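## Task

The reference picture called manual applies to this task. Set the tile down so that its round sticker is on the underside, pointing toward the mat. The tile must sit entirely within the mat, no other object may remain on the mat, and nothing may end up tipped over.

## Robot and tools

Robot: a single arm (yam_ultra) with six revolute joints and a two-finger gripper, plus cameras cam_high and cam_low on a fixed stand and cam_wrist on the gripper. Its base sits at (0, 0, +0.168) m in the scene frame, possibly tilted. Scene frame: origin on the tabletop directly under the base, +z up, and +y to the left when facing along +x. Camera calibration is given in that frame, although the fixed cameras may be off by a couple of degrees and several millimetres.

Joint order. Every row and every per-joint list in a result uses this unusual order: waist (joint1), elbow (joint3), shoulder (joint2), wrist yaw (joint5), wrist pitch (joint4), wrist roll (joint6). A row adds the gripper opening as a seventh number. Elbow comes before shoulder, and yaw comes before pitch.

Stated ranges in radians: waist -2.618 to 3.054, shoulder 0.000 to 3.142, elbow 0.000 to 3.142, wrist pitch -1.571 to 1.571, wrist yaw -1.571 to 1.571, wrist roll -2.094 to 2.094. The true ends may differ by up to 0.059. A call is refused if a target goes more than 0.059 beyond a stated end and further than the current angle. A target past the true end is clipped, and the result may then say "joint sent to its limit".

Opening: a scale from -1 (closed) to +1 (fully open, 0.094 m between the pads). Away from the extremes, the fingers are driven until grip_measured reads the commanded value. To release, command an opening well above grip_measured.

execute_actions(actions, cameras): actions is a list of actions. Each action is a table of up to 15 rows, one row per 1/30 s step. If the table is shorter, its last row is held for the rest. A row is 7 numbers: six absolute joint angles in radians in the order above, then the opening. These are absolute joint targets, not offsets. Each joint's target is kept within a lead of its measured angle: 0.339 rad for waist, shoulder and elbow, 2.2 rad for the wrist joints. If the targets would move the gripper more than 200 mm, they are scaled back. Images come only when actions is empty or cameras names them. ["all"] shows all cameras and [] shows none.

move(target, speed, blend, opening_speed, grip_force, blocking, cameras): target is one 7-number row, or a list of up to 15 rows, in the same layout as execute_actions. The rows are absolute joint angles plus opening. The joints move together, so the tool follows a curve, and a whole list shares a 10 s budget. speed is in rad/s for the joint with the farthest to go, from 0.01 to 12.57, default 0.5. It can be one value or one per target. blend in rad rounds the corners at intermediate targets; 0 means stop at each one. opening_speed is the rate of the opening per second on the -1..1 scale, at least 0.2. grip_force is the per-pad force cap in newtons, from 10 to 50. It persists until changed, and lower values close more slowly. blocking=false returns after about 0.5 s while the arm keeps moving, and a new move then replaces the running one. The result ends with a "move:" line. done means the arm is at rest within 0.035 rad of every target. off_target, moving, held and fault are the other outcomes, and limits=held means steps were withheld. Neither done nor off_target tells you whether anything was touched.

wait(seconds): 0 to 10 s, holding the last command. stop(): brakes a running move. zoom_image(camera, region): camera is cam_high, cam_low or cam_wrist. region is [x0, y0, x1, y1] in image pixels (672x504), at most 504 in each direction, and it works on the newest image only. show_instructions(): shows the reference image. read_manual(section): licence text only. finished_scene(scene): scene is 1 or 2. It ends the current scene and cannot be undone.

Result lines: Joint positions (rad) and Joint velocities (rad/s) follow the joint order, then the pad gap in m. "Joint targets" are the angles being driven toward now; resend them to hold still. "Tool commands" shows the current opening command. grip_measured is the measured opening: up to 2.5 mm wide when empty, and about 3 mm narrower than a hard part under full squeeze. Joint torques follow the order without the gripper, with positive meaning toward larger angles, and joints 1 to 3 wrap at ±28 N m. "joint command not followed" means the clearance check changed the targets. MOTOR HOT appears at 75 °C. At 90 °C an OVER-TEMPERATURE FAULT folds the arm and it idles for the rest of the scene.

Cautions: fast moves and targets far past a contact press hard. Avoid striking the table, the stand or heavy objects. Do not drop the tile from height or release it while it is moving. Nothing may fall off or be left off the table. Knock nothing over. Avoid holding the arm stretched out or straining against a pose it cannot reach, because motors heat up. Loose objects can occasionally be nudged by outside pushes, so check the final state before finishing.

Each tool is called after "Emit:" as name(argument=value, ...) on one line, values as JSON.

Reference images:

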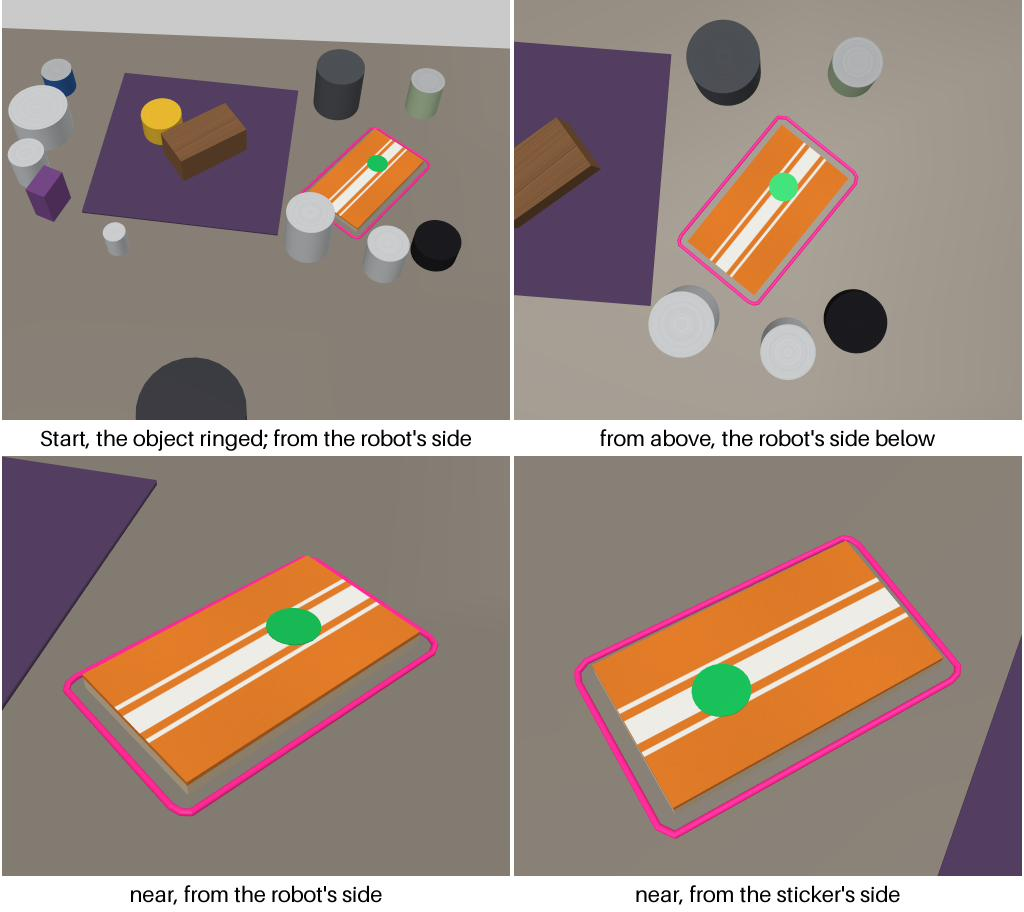

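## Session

Emit:
execute_actions(actions=[])

Emit:
zoom_image(camera="cam_high", region=[220, 120, 400, 420])

Emit:
zoom_image(camera="cam_low", region=[220, 250, 500, 390])

Scene clock: 0.00 s.
grip_measured=+1.000
Joint names: [waist, elbow, shoulder, wrist yaw, wrist pitch, wrist roll]
Joint positions: [1.264 1.689 2.584 0.518 -1.466 1.306 0.094]
Joint velocities: within noise
Joint torques (N m): no reading
Heat: 27 °C.
Joint targets: [1.273 1.693 2.580 0.524 -1.467 1.307]
Tool commands: gripper/opening=+1.0

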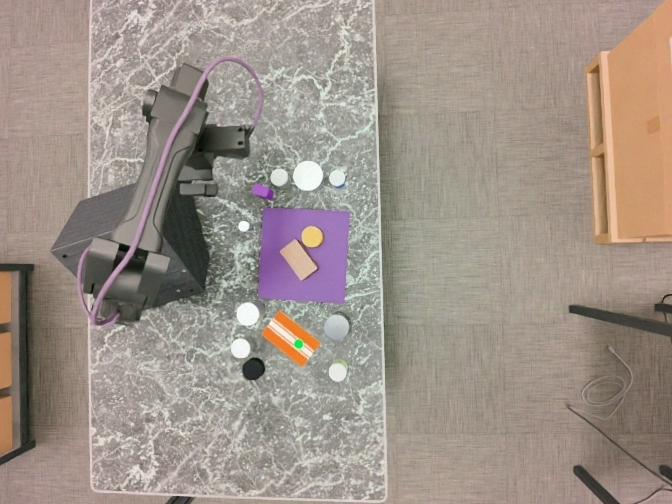

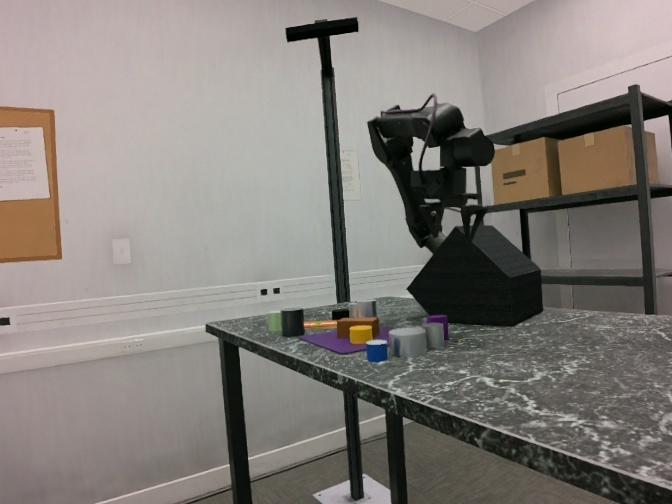

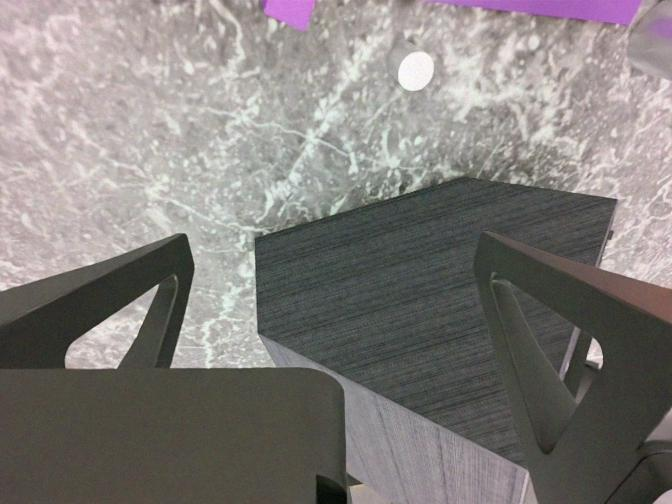

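Scaled by 1.680 from the camera's 672x504 image, which has a finer 960x720 frame.

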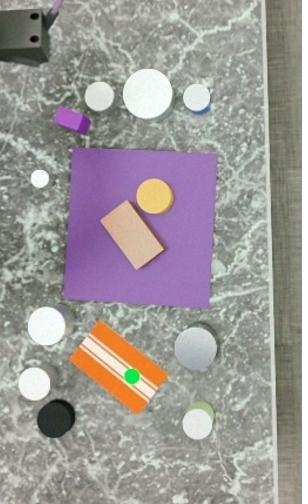

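Scaled by 1.800 from the camera's 672x504 image, which has a finer 960x720 frame.

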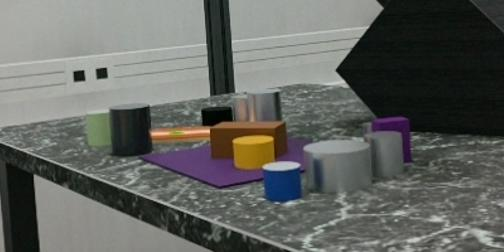

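Emit:
move(target=[[0.595,1.552,2.355,0.766,-0.924,-0.35,0.5],[0.457,1.443,2.442,0.779,-0.594,-0.436,0.5]], speed=[1.0,0.3], cameras=["all"])

Emit:
zoom_image(camera="cam_low", region=[260, 280, 460, 370])

Scene clock: 23.07 s.
grip_measured=+0.502
Joint names: [waist, elbow, shoulder, wrist yaw, wrist pitch, wrist roll]
Joint positions: [0.46 1.451 2.42 0.774 -0.611 -0.425 0.071]
Joint torques (N m): [7.31 3.33 -7.19 0.04 0.29 -0.15]
Heat: 28 °C.
Joint targets: [0.457 1.443 2.442 0.779 -0.594 -0.436]
move: done

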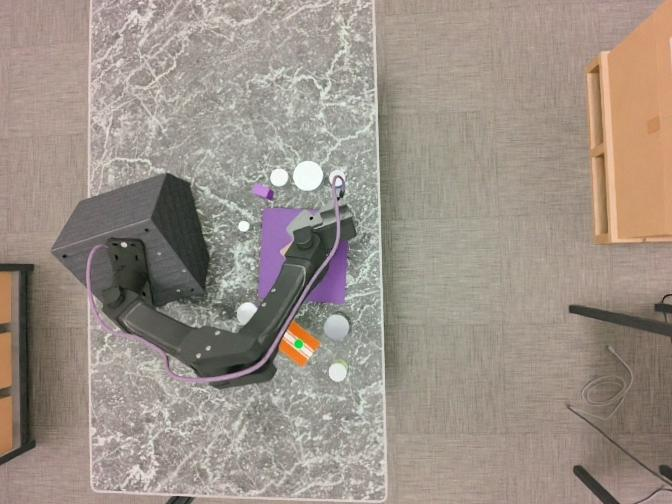

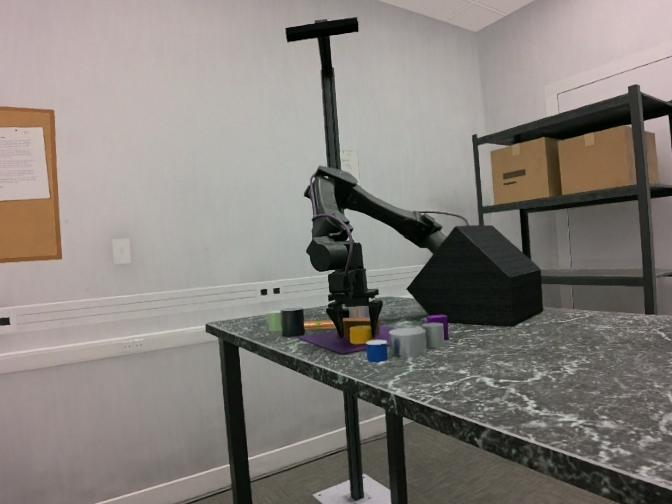

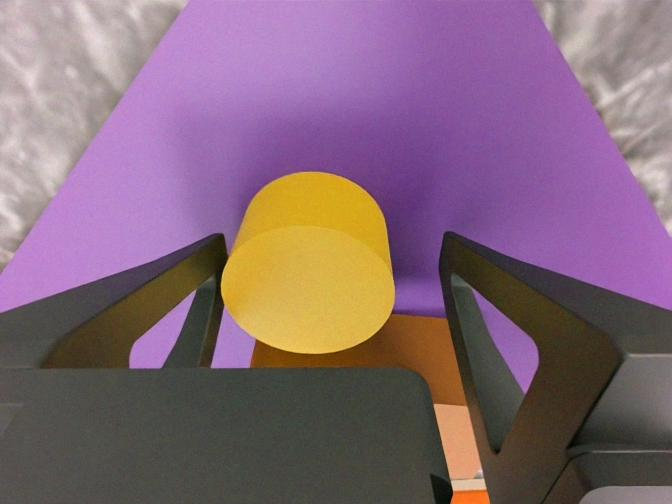

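Scaled by 2.520 from the camera's 672x504 image, which has a finer 960x720 frame.

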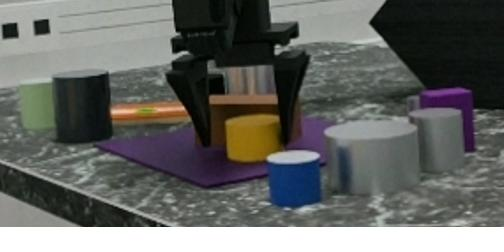

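Emit:
move(target=[[0.457,1.443,2.442,0.779,-0.594,-0.436,-0.15],[0.595,1.552,2.355,0.766,-0.924,-0.35,-0.15],[1.089,1.660,2.764,0.591,-1.007,-0.35,-0.15],[0.931,1.526,2.892,0.666,-0.645,-0.35,-0.15],[0.931,1.526,2.892,0.666,-0.645,-0.35,0.4],[1.089,1.660,2.764,0.591,-1.007,-0.35,0.4]], speed=[0.4,0.5,0.7,0.3,0.3,0.5], blend=[0,0.04,0.03,0,0,0], cameras=["all"])

Scene clock: 32.57 s.
grip_measured=+0.398
Joint names: [waist, elbow, shoulder, wrist yaw, wrist pitch, wrist roll]
Joint positions: [1.07 1.647 2.787 0.602 -0.99 -0.36 0.066]
Joint torques (N m): [7.91 6.34 -12.51 -0.14 -0.09 0.13]
Heat: 28 °C.
Joint targets: [1.089 1.660 2.764 0.591 -1.007 -0.350]
move: done

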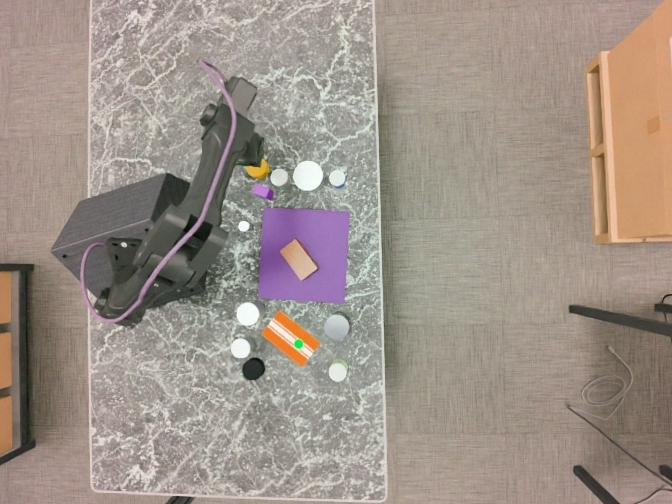

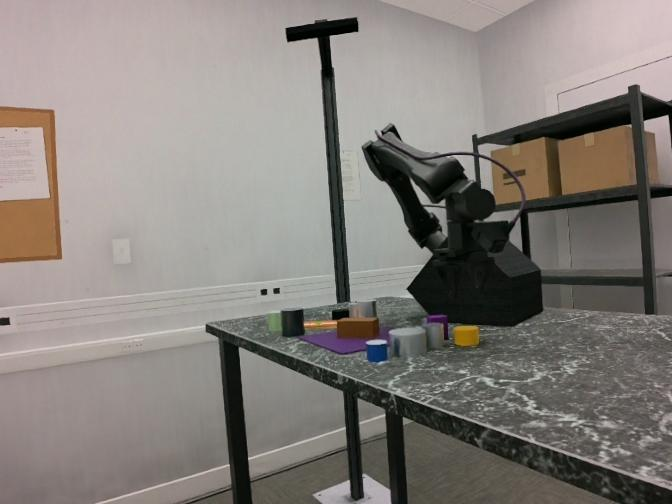

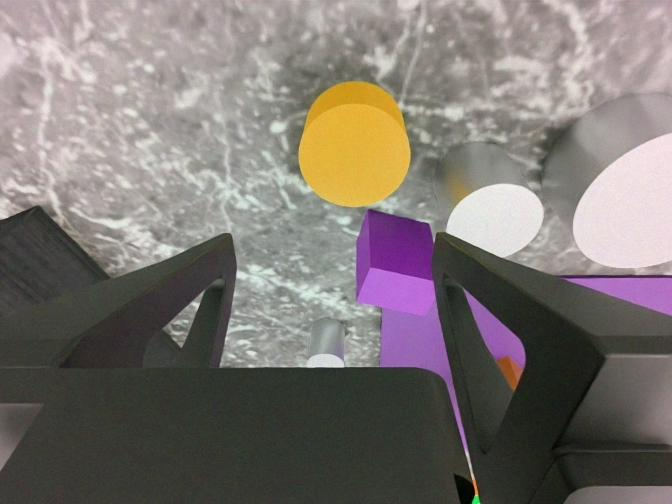

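Emit:
move(target=[[0.85,1.75,2.4,0.7,-1.15,0.4,0.8],[0.525,1.280,2.103,0.775,-0.836,1.1,0.8],[0.367,1.170,2.207,0.777,-0.467,1.02,0.8],[0.367,1.170,2.207,0.777,-0.467,1.02,-0.25]], speed=[0.8,0.8,0.3,0.3], blend=[0.1,0.03,0,0], cameras=["cam_wrist","cam_low"])

Scene clock: 40.37 s.
grip_measured=+0.052
Joint names: [waist, elbow, shoulder, wrist yaw, wrist pitch, wrist roll]
Joint positions: [0.371 1.178 2.186 0.766 -0.48 1.03 0.049]
Joint torques (N m): [6.19 2.95 -6.11 0.11 0.29 -0.13]
Heat: 28 °C.
Joint targets: [0.367 1.170 2.207 0.777 -0.467 1.020]
move: done
Images, in order (width x height): cam_low 672x504, cam_wrist 672x504.

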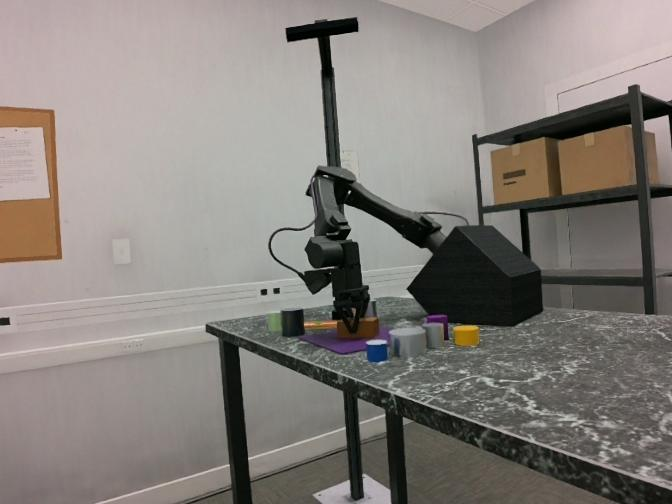

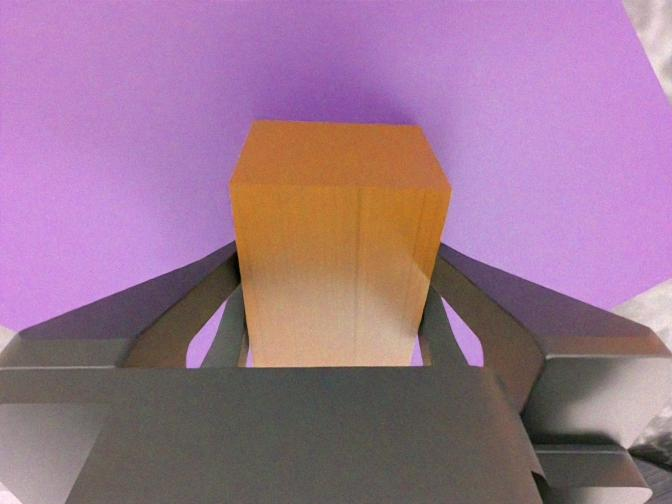

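Emit:
move(target=[[0.525,1.280,2.103,0.775,-0.836,1.1,-0.25],[0.3,1.65,1.9,0.75,-1.15,0.8,-0.25],[-0.172,2.206,1.973,0.615,-1.291,0.5,-0.25],[-0.308,1.998,2.043,0.544,-0.937,0.4,-0.25],[-0.308,1.998,2.043,0.544,-0.937,0.4,0.6],[-0.172,2.206,1.973,0.615,-1.291,0.4,0.9]], speed=[0.4,0.7,0.7,0.3,0.3,0.5], blend=[0.04,0.05,0.03,0,0,0], cameras=["all"])

Emit:
zoom_image(camera="cam_high", region=[220, 200, 370, 400])

Emit:
zoom_image(camera="cam_low", region=[250, 280, 450, 370])

Scene clock: 48.83 s.
grip_measured=+0.898
Joint names: [waist, elbow, shoulder, wrist yaw, wrist pitch, wrist roll]
Joint positions: [-0.19 2.188 2.008 0.605 -1.275 0.41 0.089]
Joint torques (N m): [6.76 7.16 -15.65 0.11 -0.14 -0.12]
Heat: 28 °C.
Joint targets: [-0.172 2.206 1.973 0.615 -1.291 0.400]
move: done

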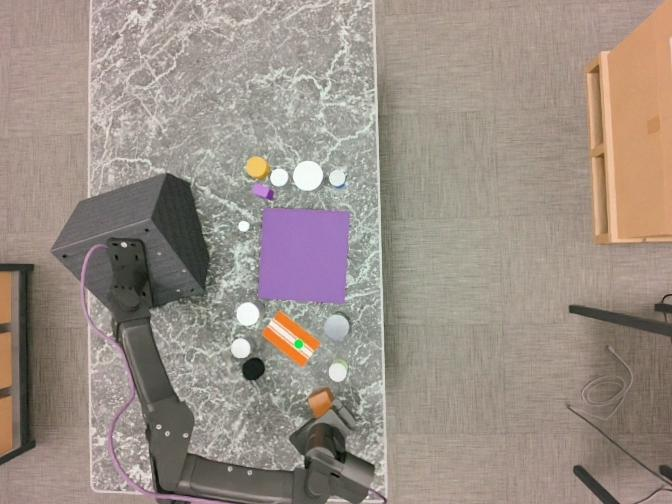

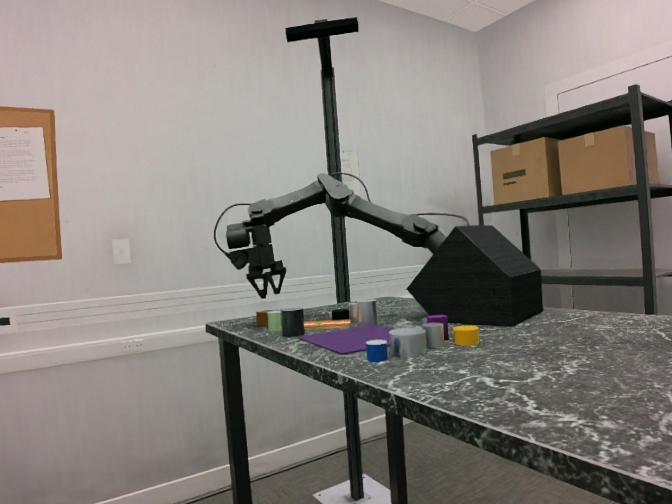

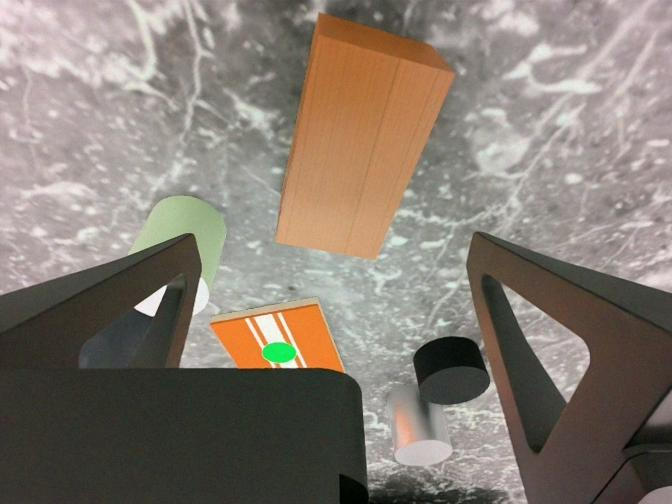

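Scaled by 2.520 from the camera's 672x504 image, which has a finer 960x720 frame.

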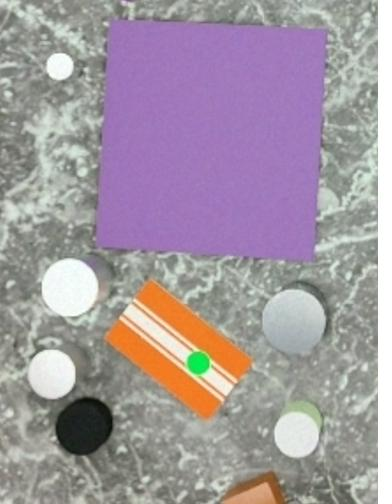

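Scaled by 2.520 from the camera's 672x504 image, which has a finer 960x720 frame.

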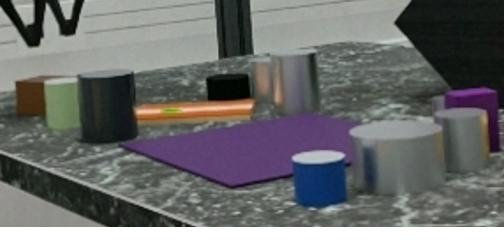

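Emit:
move(target=[[0.085,1.138,1.616,0.721,-0.767,0.33,1],[-0.073,1.045,1.750,0.660,-0.418,0.265,1]], speed=[0.8,0.3], cameras=["cam_wrist","cam_low"])

Emit:
zoom_image(camera="cam_low", region=[280, 280, 400, 350])

Scene clock: 64.77 s.
grip_measured=+0.998
Joint names: [waist, elbow, shoulder, wrist yaw, wrist pitch, wrist roll]
Joint positions: [-0.069 1.053 1.729 0.666 -0.435 0.276 0.094]
Joint torques (N m): [4.08 3.14 -6.35 -0.09 0.33 -0.12]
Heat: 32 °C.
Joint targets: [-0.073 1.045 1.750 0.660 -0.418 0.265]
move: done
Images, in order (width x height): cam_low 672x504, cam_wrist 672x504.

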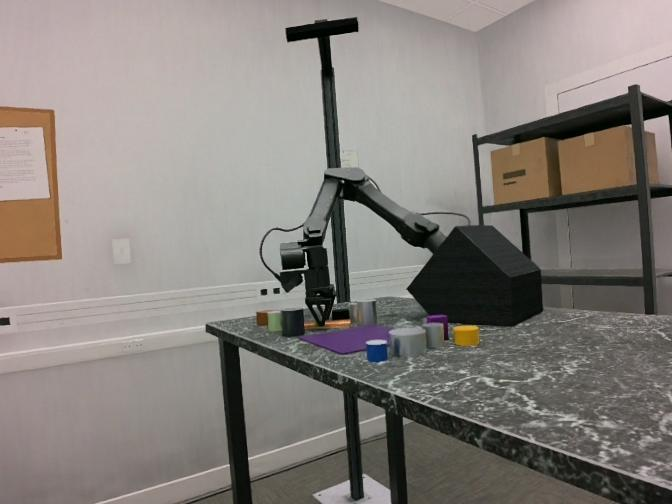

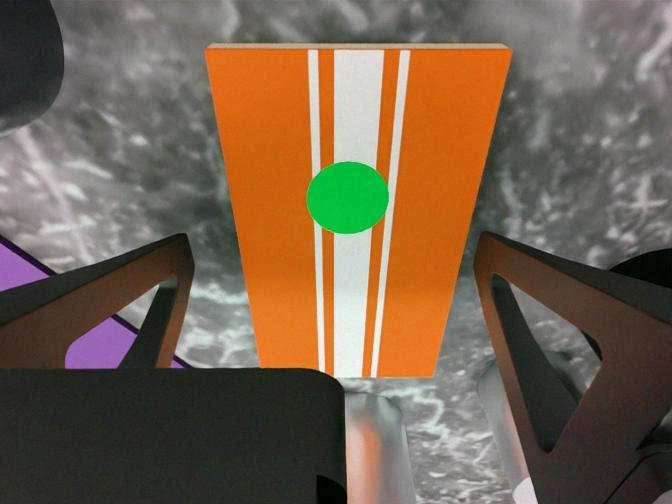

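Scaled by 4.200 from the camera's 672x504 image, which has a finer 960x720 frame.

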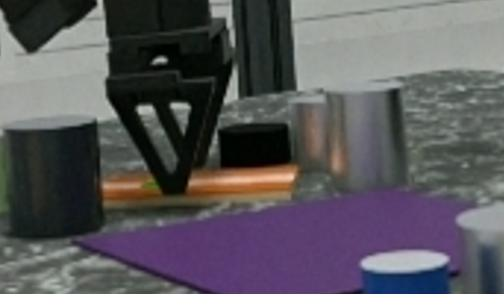

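Emit:
move(target=[[-0.088,1.035,1.763,0.654,-0.385,0.265,1],[-0.088,1.035,1.763,0.654,-0.385,0.265,0.4]], speed=0.15, opening_speed=0.6, cameras=["cam_wrist","cam_low"])

Emit:
zoom_image(camera="cam_low", region=[280, 280, 400, 350])

Scene clock: 69.50 s.
grip_measured=+0.568
Joint names: [waist, elbow, shoulder, wrist yaw, wrist pitch, wrist roll]
Joint positions: [-0.082 1.044 1.74 0.66 -0.401 0.275 0.074]
Joint torques (N m): [3.97 3 -6.22 -0.07 0.35 -0.12]
Heat: 31 °C.
Joint targets: [-0.088 1.035 1.763 0.654 -0.385 0.265]
move: done
Images, in order (width x height): cam_low 672x504, cam_wrist 672x504.

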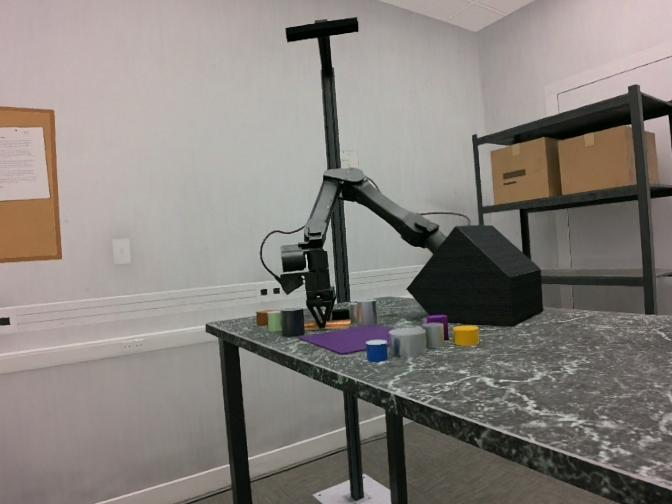

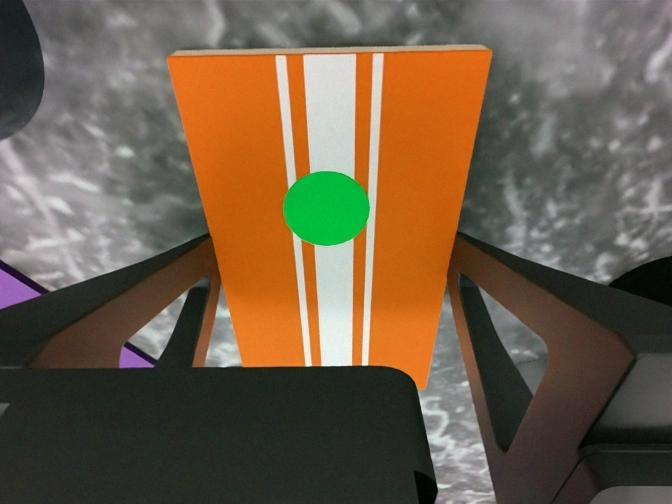

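Scaled by 4.200 from the camera's 672x504 image, which has a finer 960x720 frame.

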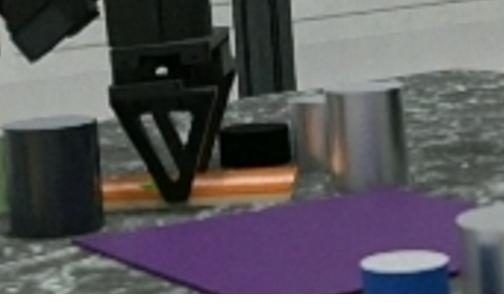

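Emit:
move(target=[[0.085,1.138,1.616,0.721,-0.767,0.33,0.4],[0.261,1.65,1.85,0.764,-1.25,-0.5,0.4],[0.261,1.844,2.065,0.764,-1.181,-0.83,0.4],[0.190,1.75,2.085,0.749,-1.005,-0.877,0.4]], speed=[0.3,0.6,0.4,0.2], blend=[0.03,0.05,0.02,0], cameras=["all"])

Emit:
zoom_image(camera="cam_low", region=[240, 250, 360, 350])

Emit:
zoom_image(camera="cam_high", region=[260, 260, 400, 400])

Scene clock: 80.80 s.
grip_measured=+0.568
Joint names: [waist, elbow, shoulder, wrist yaw, wrist pitch, wrist roll]
Joint positions: [0.189 1.757 2.066 0.76 -1.018 -0.866 0.074]
Joint torques (N m): [6.83 4.37 -8.16 -0.12 0.26 -0.14]
Heat: 29 °C.
Joint targets: [0.190 1.750 2.085 0.749 -1.005 -0.877]
move: done

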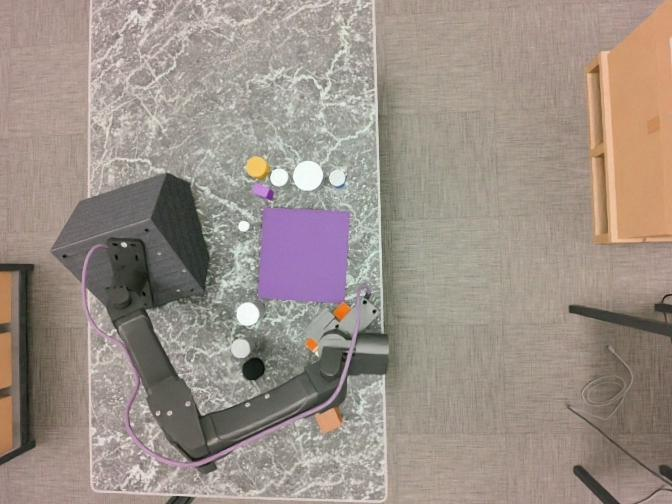

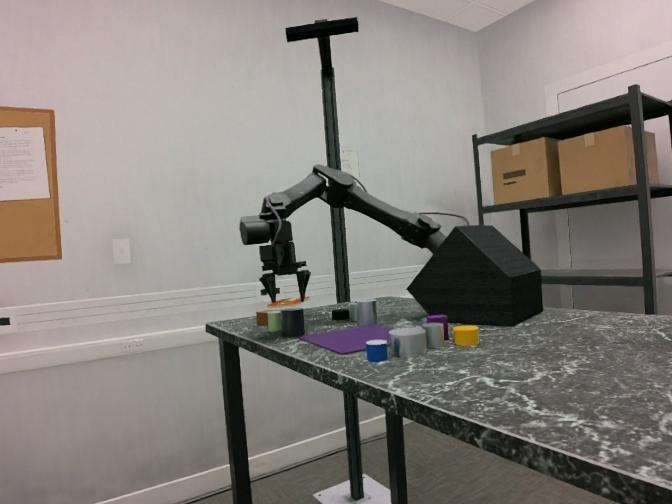

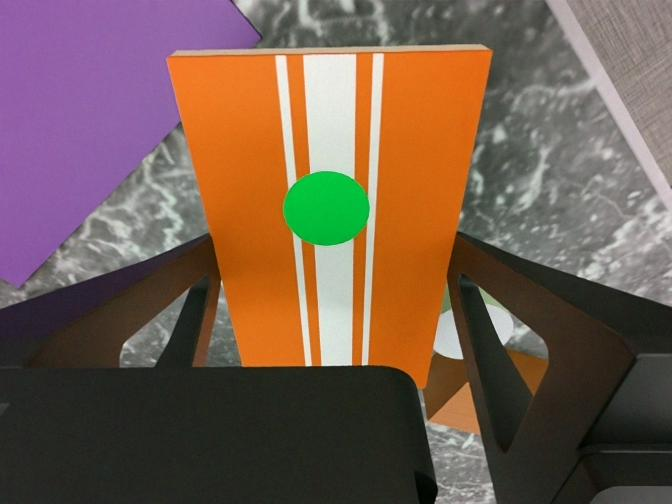

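Scaled by 4.200 from the camera's 672x504 image, which has a finer 960x720 frame.

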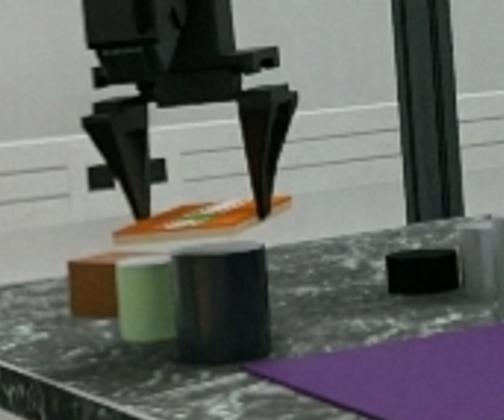

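Scaled by 3.600 from the camera's 672x504 image, which has a finer 960x720 frame.

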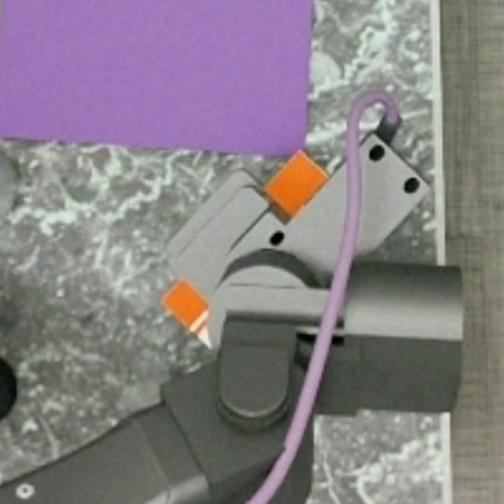

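Emit:
move(target=[0.167,1.715,2.090,0.744,-0.941,-0.893,0.4], speed=0.08, cameras=["cam_low"])

Emit:
zoom_image(camera="cam_low", region=[240, 260, 340, 350])

Scene clock: 84.77 s.
grip_measured=+0.568
Joint names: [waist, elbow, shoulder, wrist yaw, wrist pitch, wrist roll]
Joint positions: [0.168 1.723 2.066 0.755 -0.954 -0.882 0.074]
Joint torques (N m): [6.69 4.23 -7.82 -0.13 0.25 -0.14]
Heat: 29 °C.
Joint targets: [0.167 1.715 2.090 0.744 -0.941 -0.893]
move: done
Images, in order (width x height): cam_low 672x504.

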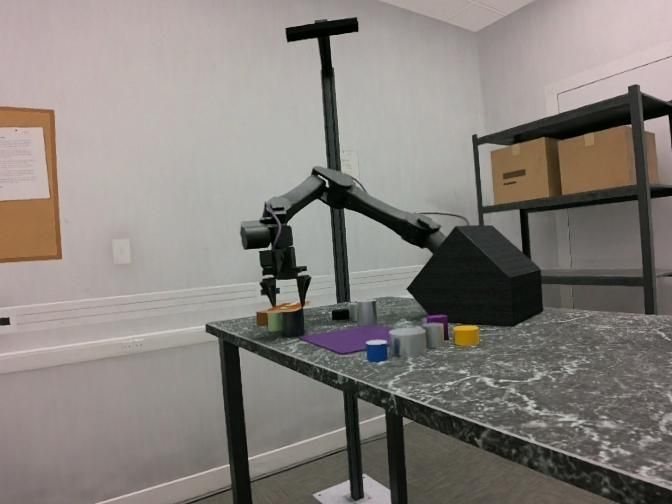

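Scaled by 5.040 from the camera's 672x504 image, which has a finer 960x720 frame.

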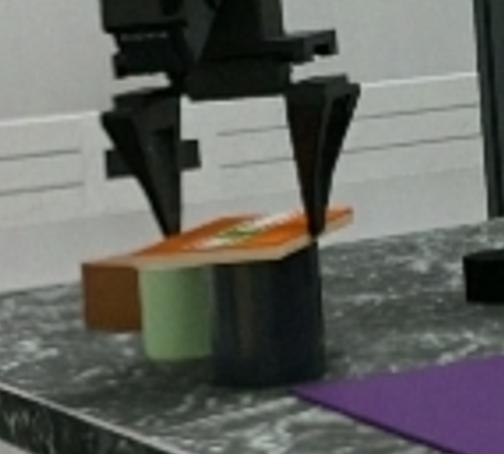

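Emit:
move(target=[[0.167,1.715,2.090,0.744,-0.941,-0.893,0.8],[0.261,1.844,2.065,0.764,-1.181,-0.83,0.8],[-0.2,1.6,1.5,-0.2,-1.1,-0.5,0.8],[-0.66,1.35,1.5,-0.95,-0.8,-0.3,-0.1],[-0.677,1.279,1.742,-0.965,-0.697,-0.309,-0.1]], speed=[0.3,0.3,0.9,0.8,0.3], blend=[0,0.03,0.1,0,0], opening_speed=0.5, cameras=["all"])

Emit:
zoom_image(camera="cam_high", region=[240, 260, 400, 420])

Scene clock: 98.97 s.
grip_measured=-0.098
Joint names: [waist, elbow, shoulder, wrist yaw, wrist pitch, wrist roll]
Joint positions: [-0.671 1.284 1.719 -0.944 -0.717 -0.306 0.042]
Joint torques (N m): [2.15 3.41 -9.18 -0.91 -0.15 -0.03]
Heat: 28 °C.
Joint targets: [-0.677 1.279 1.742 -0.965 -0.697 -0.309]
move: done

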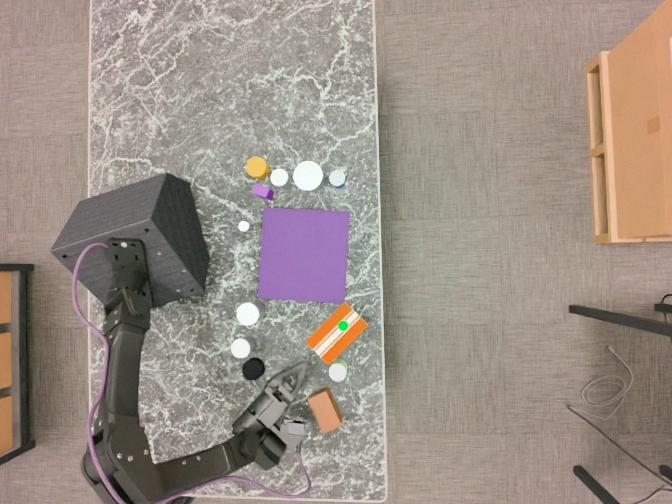

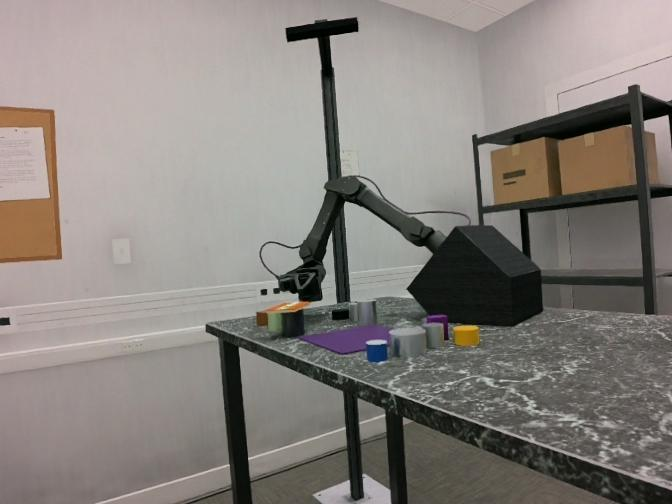

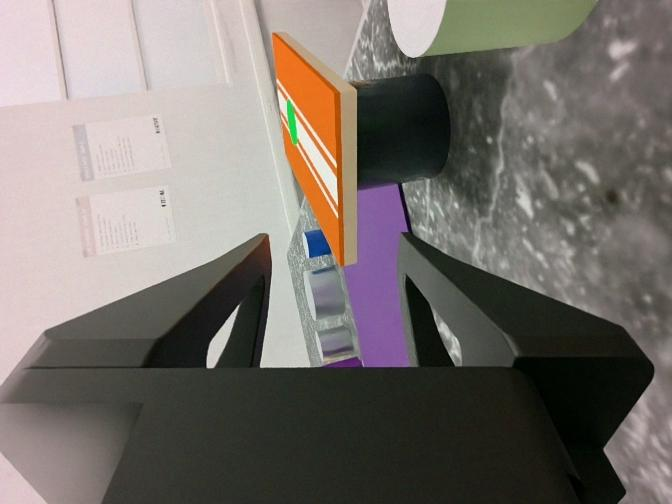

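Scaled by 3.150 from the camera's 672x504 image, which has a finer 960x720 frame.

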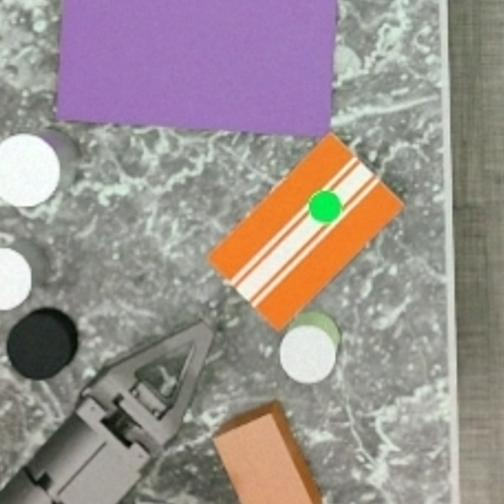

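Emit:
move(target=[-0.539,1.206,1.812,-0.899,-0.394,-0.105,-0.1], speed=0.2, cameras=["cam_high","cam_wrist"])

Emit:
zoom_image(camera="cam_high", region=[240, 260, 400, 420])

Emit:
zoom_image(camera="cam_wrist", region=[200, 100, 500, 400])

Scene clock: 102.43 s.
grip_measured=-0.098
Joint names: [waist, elbow, shoulder, wrist yaw, wrist pitch, wrist roll]
Joint positions: [-0.555 1.215 1.783 -0.895 -0.412 -0.111 0.042]
Joint torques (N m): [4.63 2.86 -8.35 -0.76 0.22 0.08]
Heat: 28 °C.
Joint targets: [-0.539 1.206 1.812 -0.899 -0.394 -0.105]
move: done
Images, in order (width x height): cam_high 672x504, cam_wrist 672x504.

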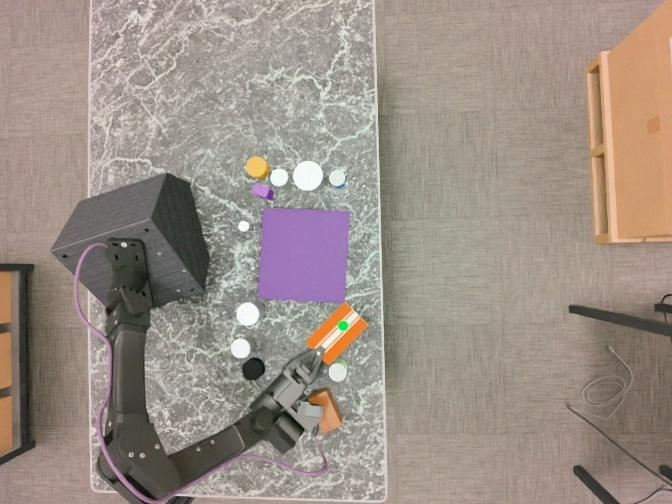

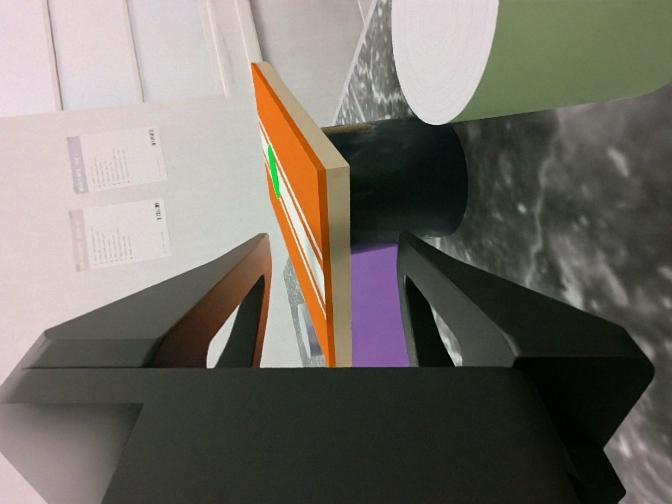

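Scaled by 3.150 from the camera's 672x504 image, which has a finer 960x720 frame.

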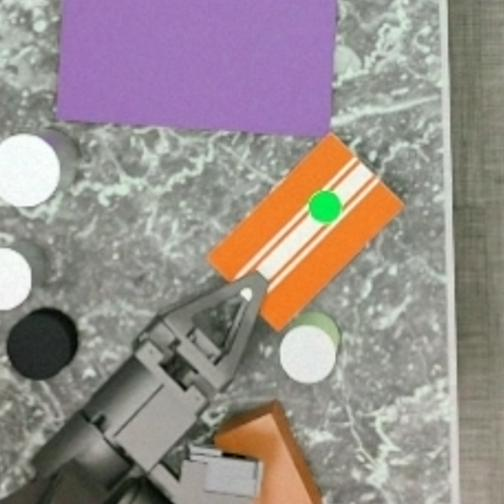

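Scaled by 1.680 from the camera's 672x504 image, which has a finer 960x720 frame.

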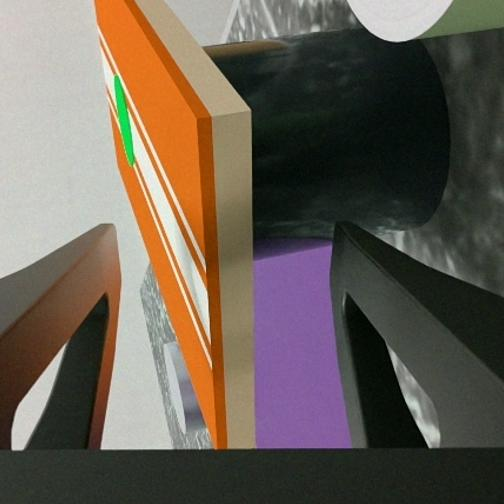

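Emit:
move(target=[[-0.539,1.206,1.812,-0.899,-0.394,-0.105,-0.1],[-0.539,1.206,1.812,-0.899,-0.394,-0.105,-1]], opening_speed=0.5)

Emit:
move(target=[[-0.437,1.153,1.567,-0.839,-0.484,-0.05,-1],[0,1.2,1.5,-0.2,-0.6,-0.7,-1],[0.5,1.0,1.55,0.6,-0.2,-1.5,-1],[0.72,0.66,1.78,0.93,0.29,-1.72,-1]], speed=[0.25,0.7,0.8,0.6], blend=[0.04,0.1,0.1,0], cameras=["all"])

Emit:
zoom_image(camera="cam_high", region=[220, 160, 400, 340])

Scene clock: 113.27 s.
grip_measured=-0.830
Joint names: [waist, elbow, shoulder, wrist yaw, wrist pitch, wrist roll]
Joint positions: [-0.545 1.215 1.783 -0.966 -0.411 -0.108 0.008]
Joint torques (N m): [3.85 2.95 -8.32 0.06 0.23 0.06]
Heat: 29 °C.
Joint targets: [-0.539 1.206 1.812 -0.899 -0.394 -0.105]
move: off_target; the wrist yaw is farthest, 0.067 rad from its target

Scene clock: 117.80 s.
grip_measured=-0.832
Joint names: [waist, elbow, shoulder, wrist yaw, wrist pitch, wrist roll]
Joint positions: [0.695 0.661 1.776 0.929 0.259 -1.712 0.008]
Joint torques (N m): [6.71 5.11 -4.15 -0.04 1.53 -0.07]
Heat: 29 °C.
Joint targets: [0.720 0.660 1.780 0.930 0.290 -1.720]
move: done

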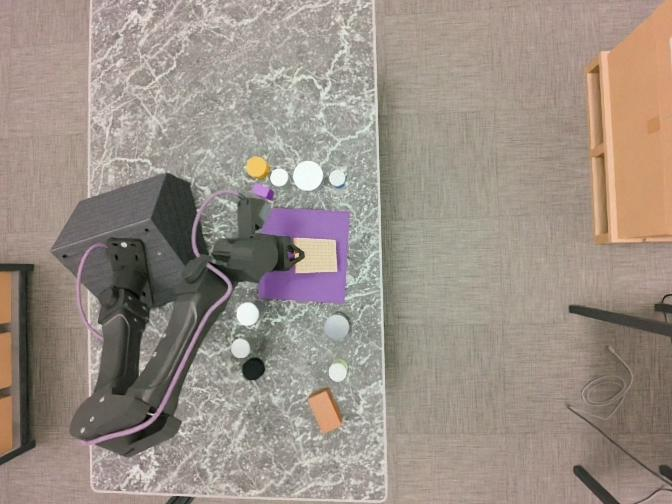

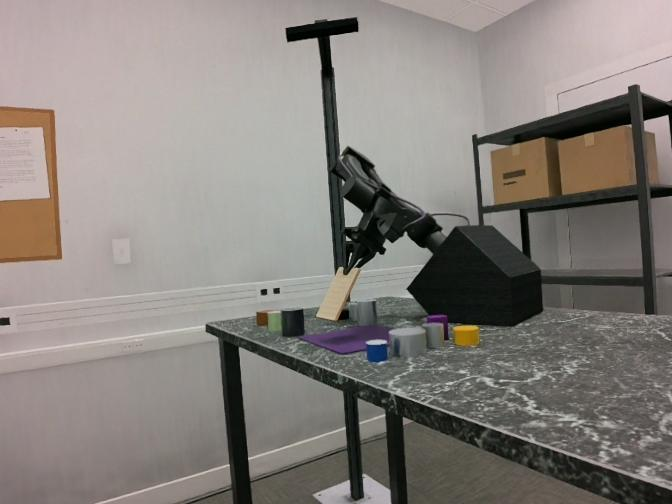

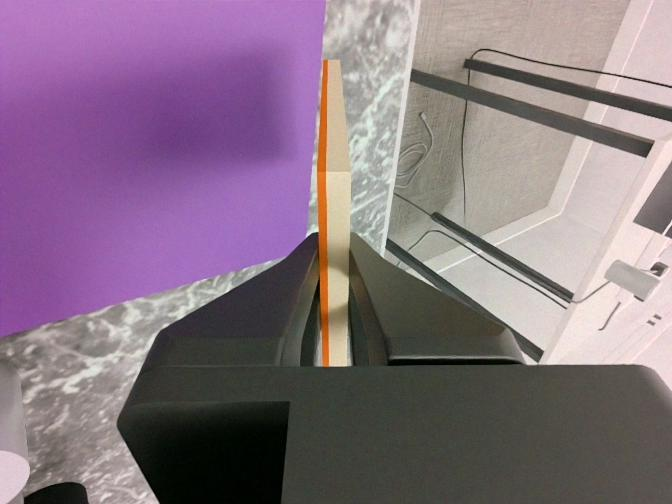

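Scaled by 2.800 from the camera's 672x504 image, which has a finer 960x720 frame.

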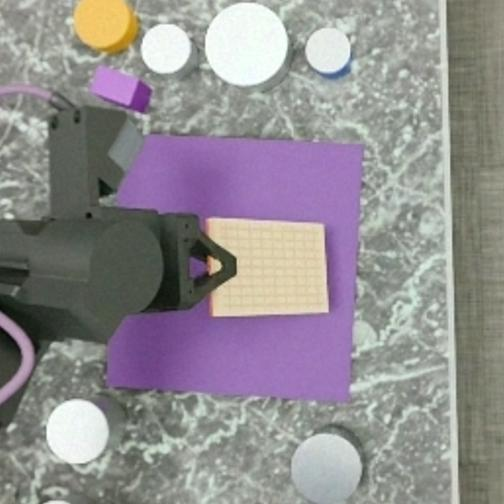

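Emit:
move(target=[0.514,0.569,2.028,0.782,0.813,-1.92,-1], speed=0.3, cameras=["cam_high","cam_low"])

Emit:
zoom_image(camera="cam_low", region=[290, 230, 450, 370])

Emit:
zoom_image(camera="cam_high", region=[220, 160, 400, 340])

Scene clock: 121.33 s.
grip_measured=-0.832
Joint names: [waist, elbow, shoulder, wrist yaw, wrist pitch, wrist roll]
Joint positions: [0.527 0.578 2.006 0.79 0.808 -1.913 0.008]
Joint torques (N m): [4.21 2.91 -3.92 -0.25 1.26 -0.06]
Heat: 28 °C.
Joint targets: [0.514 0.569 2.028 0.782 0.813 -1.920]
move: done
Images, in order (width x height): cam_high 672x504, cam_low 672x504.

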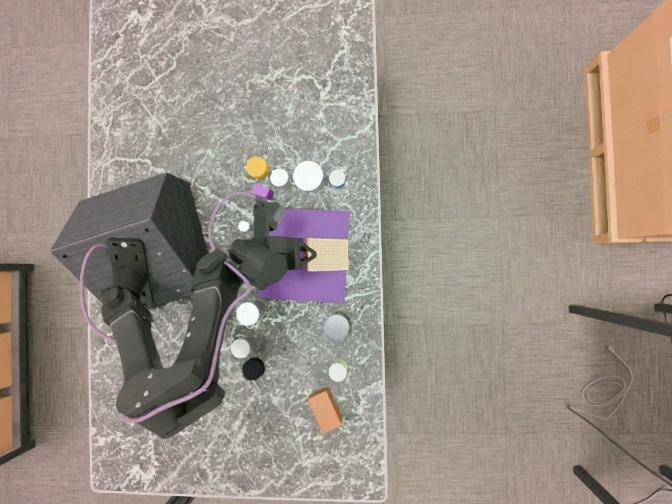

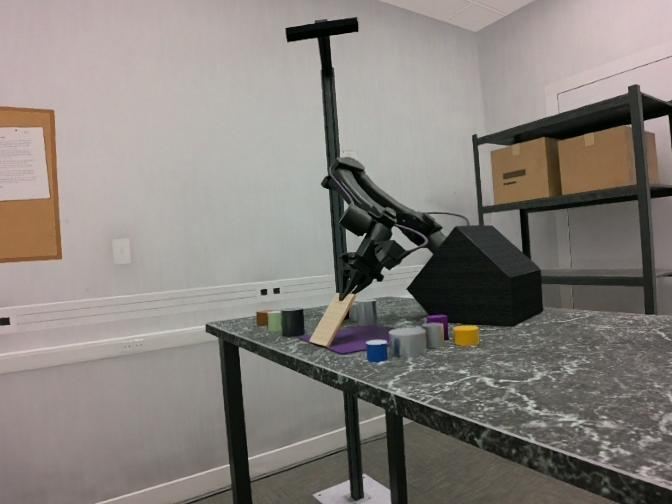

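Scaled by 3.150 from the camera's 672x504 image, which has a finer 960x720 frame.

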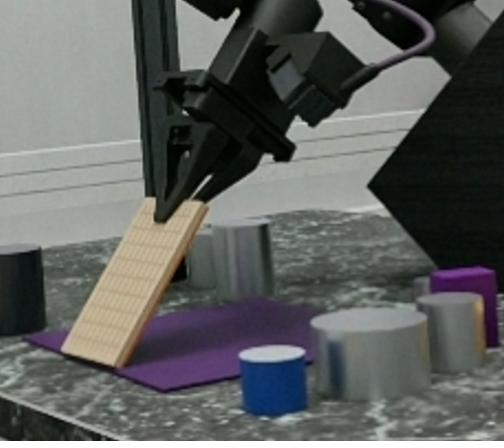

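Scaled by 2.800 from the camera's 672x504 image, which has a finer 960x720 frame.

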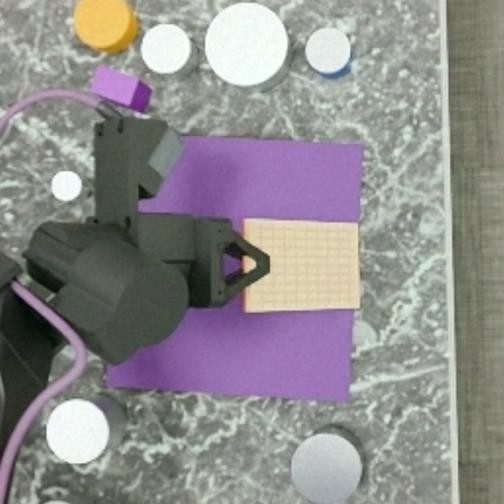

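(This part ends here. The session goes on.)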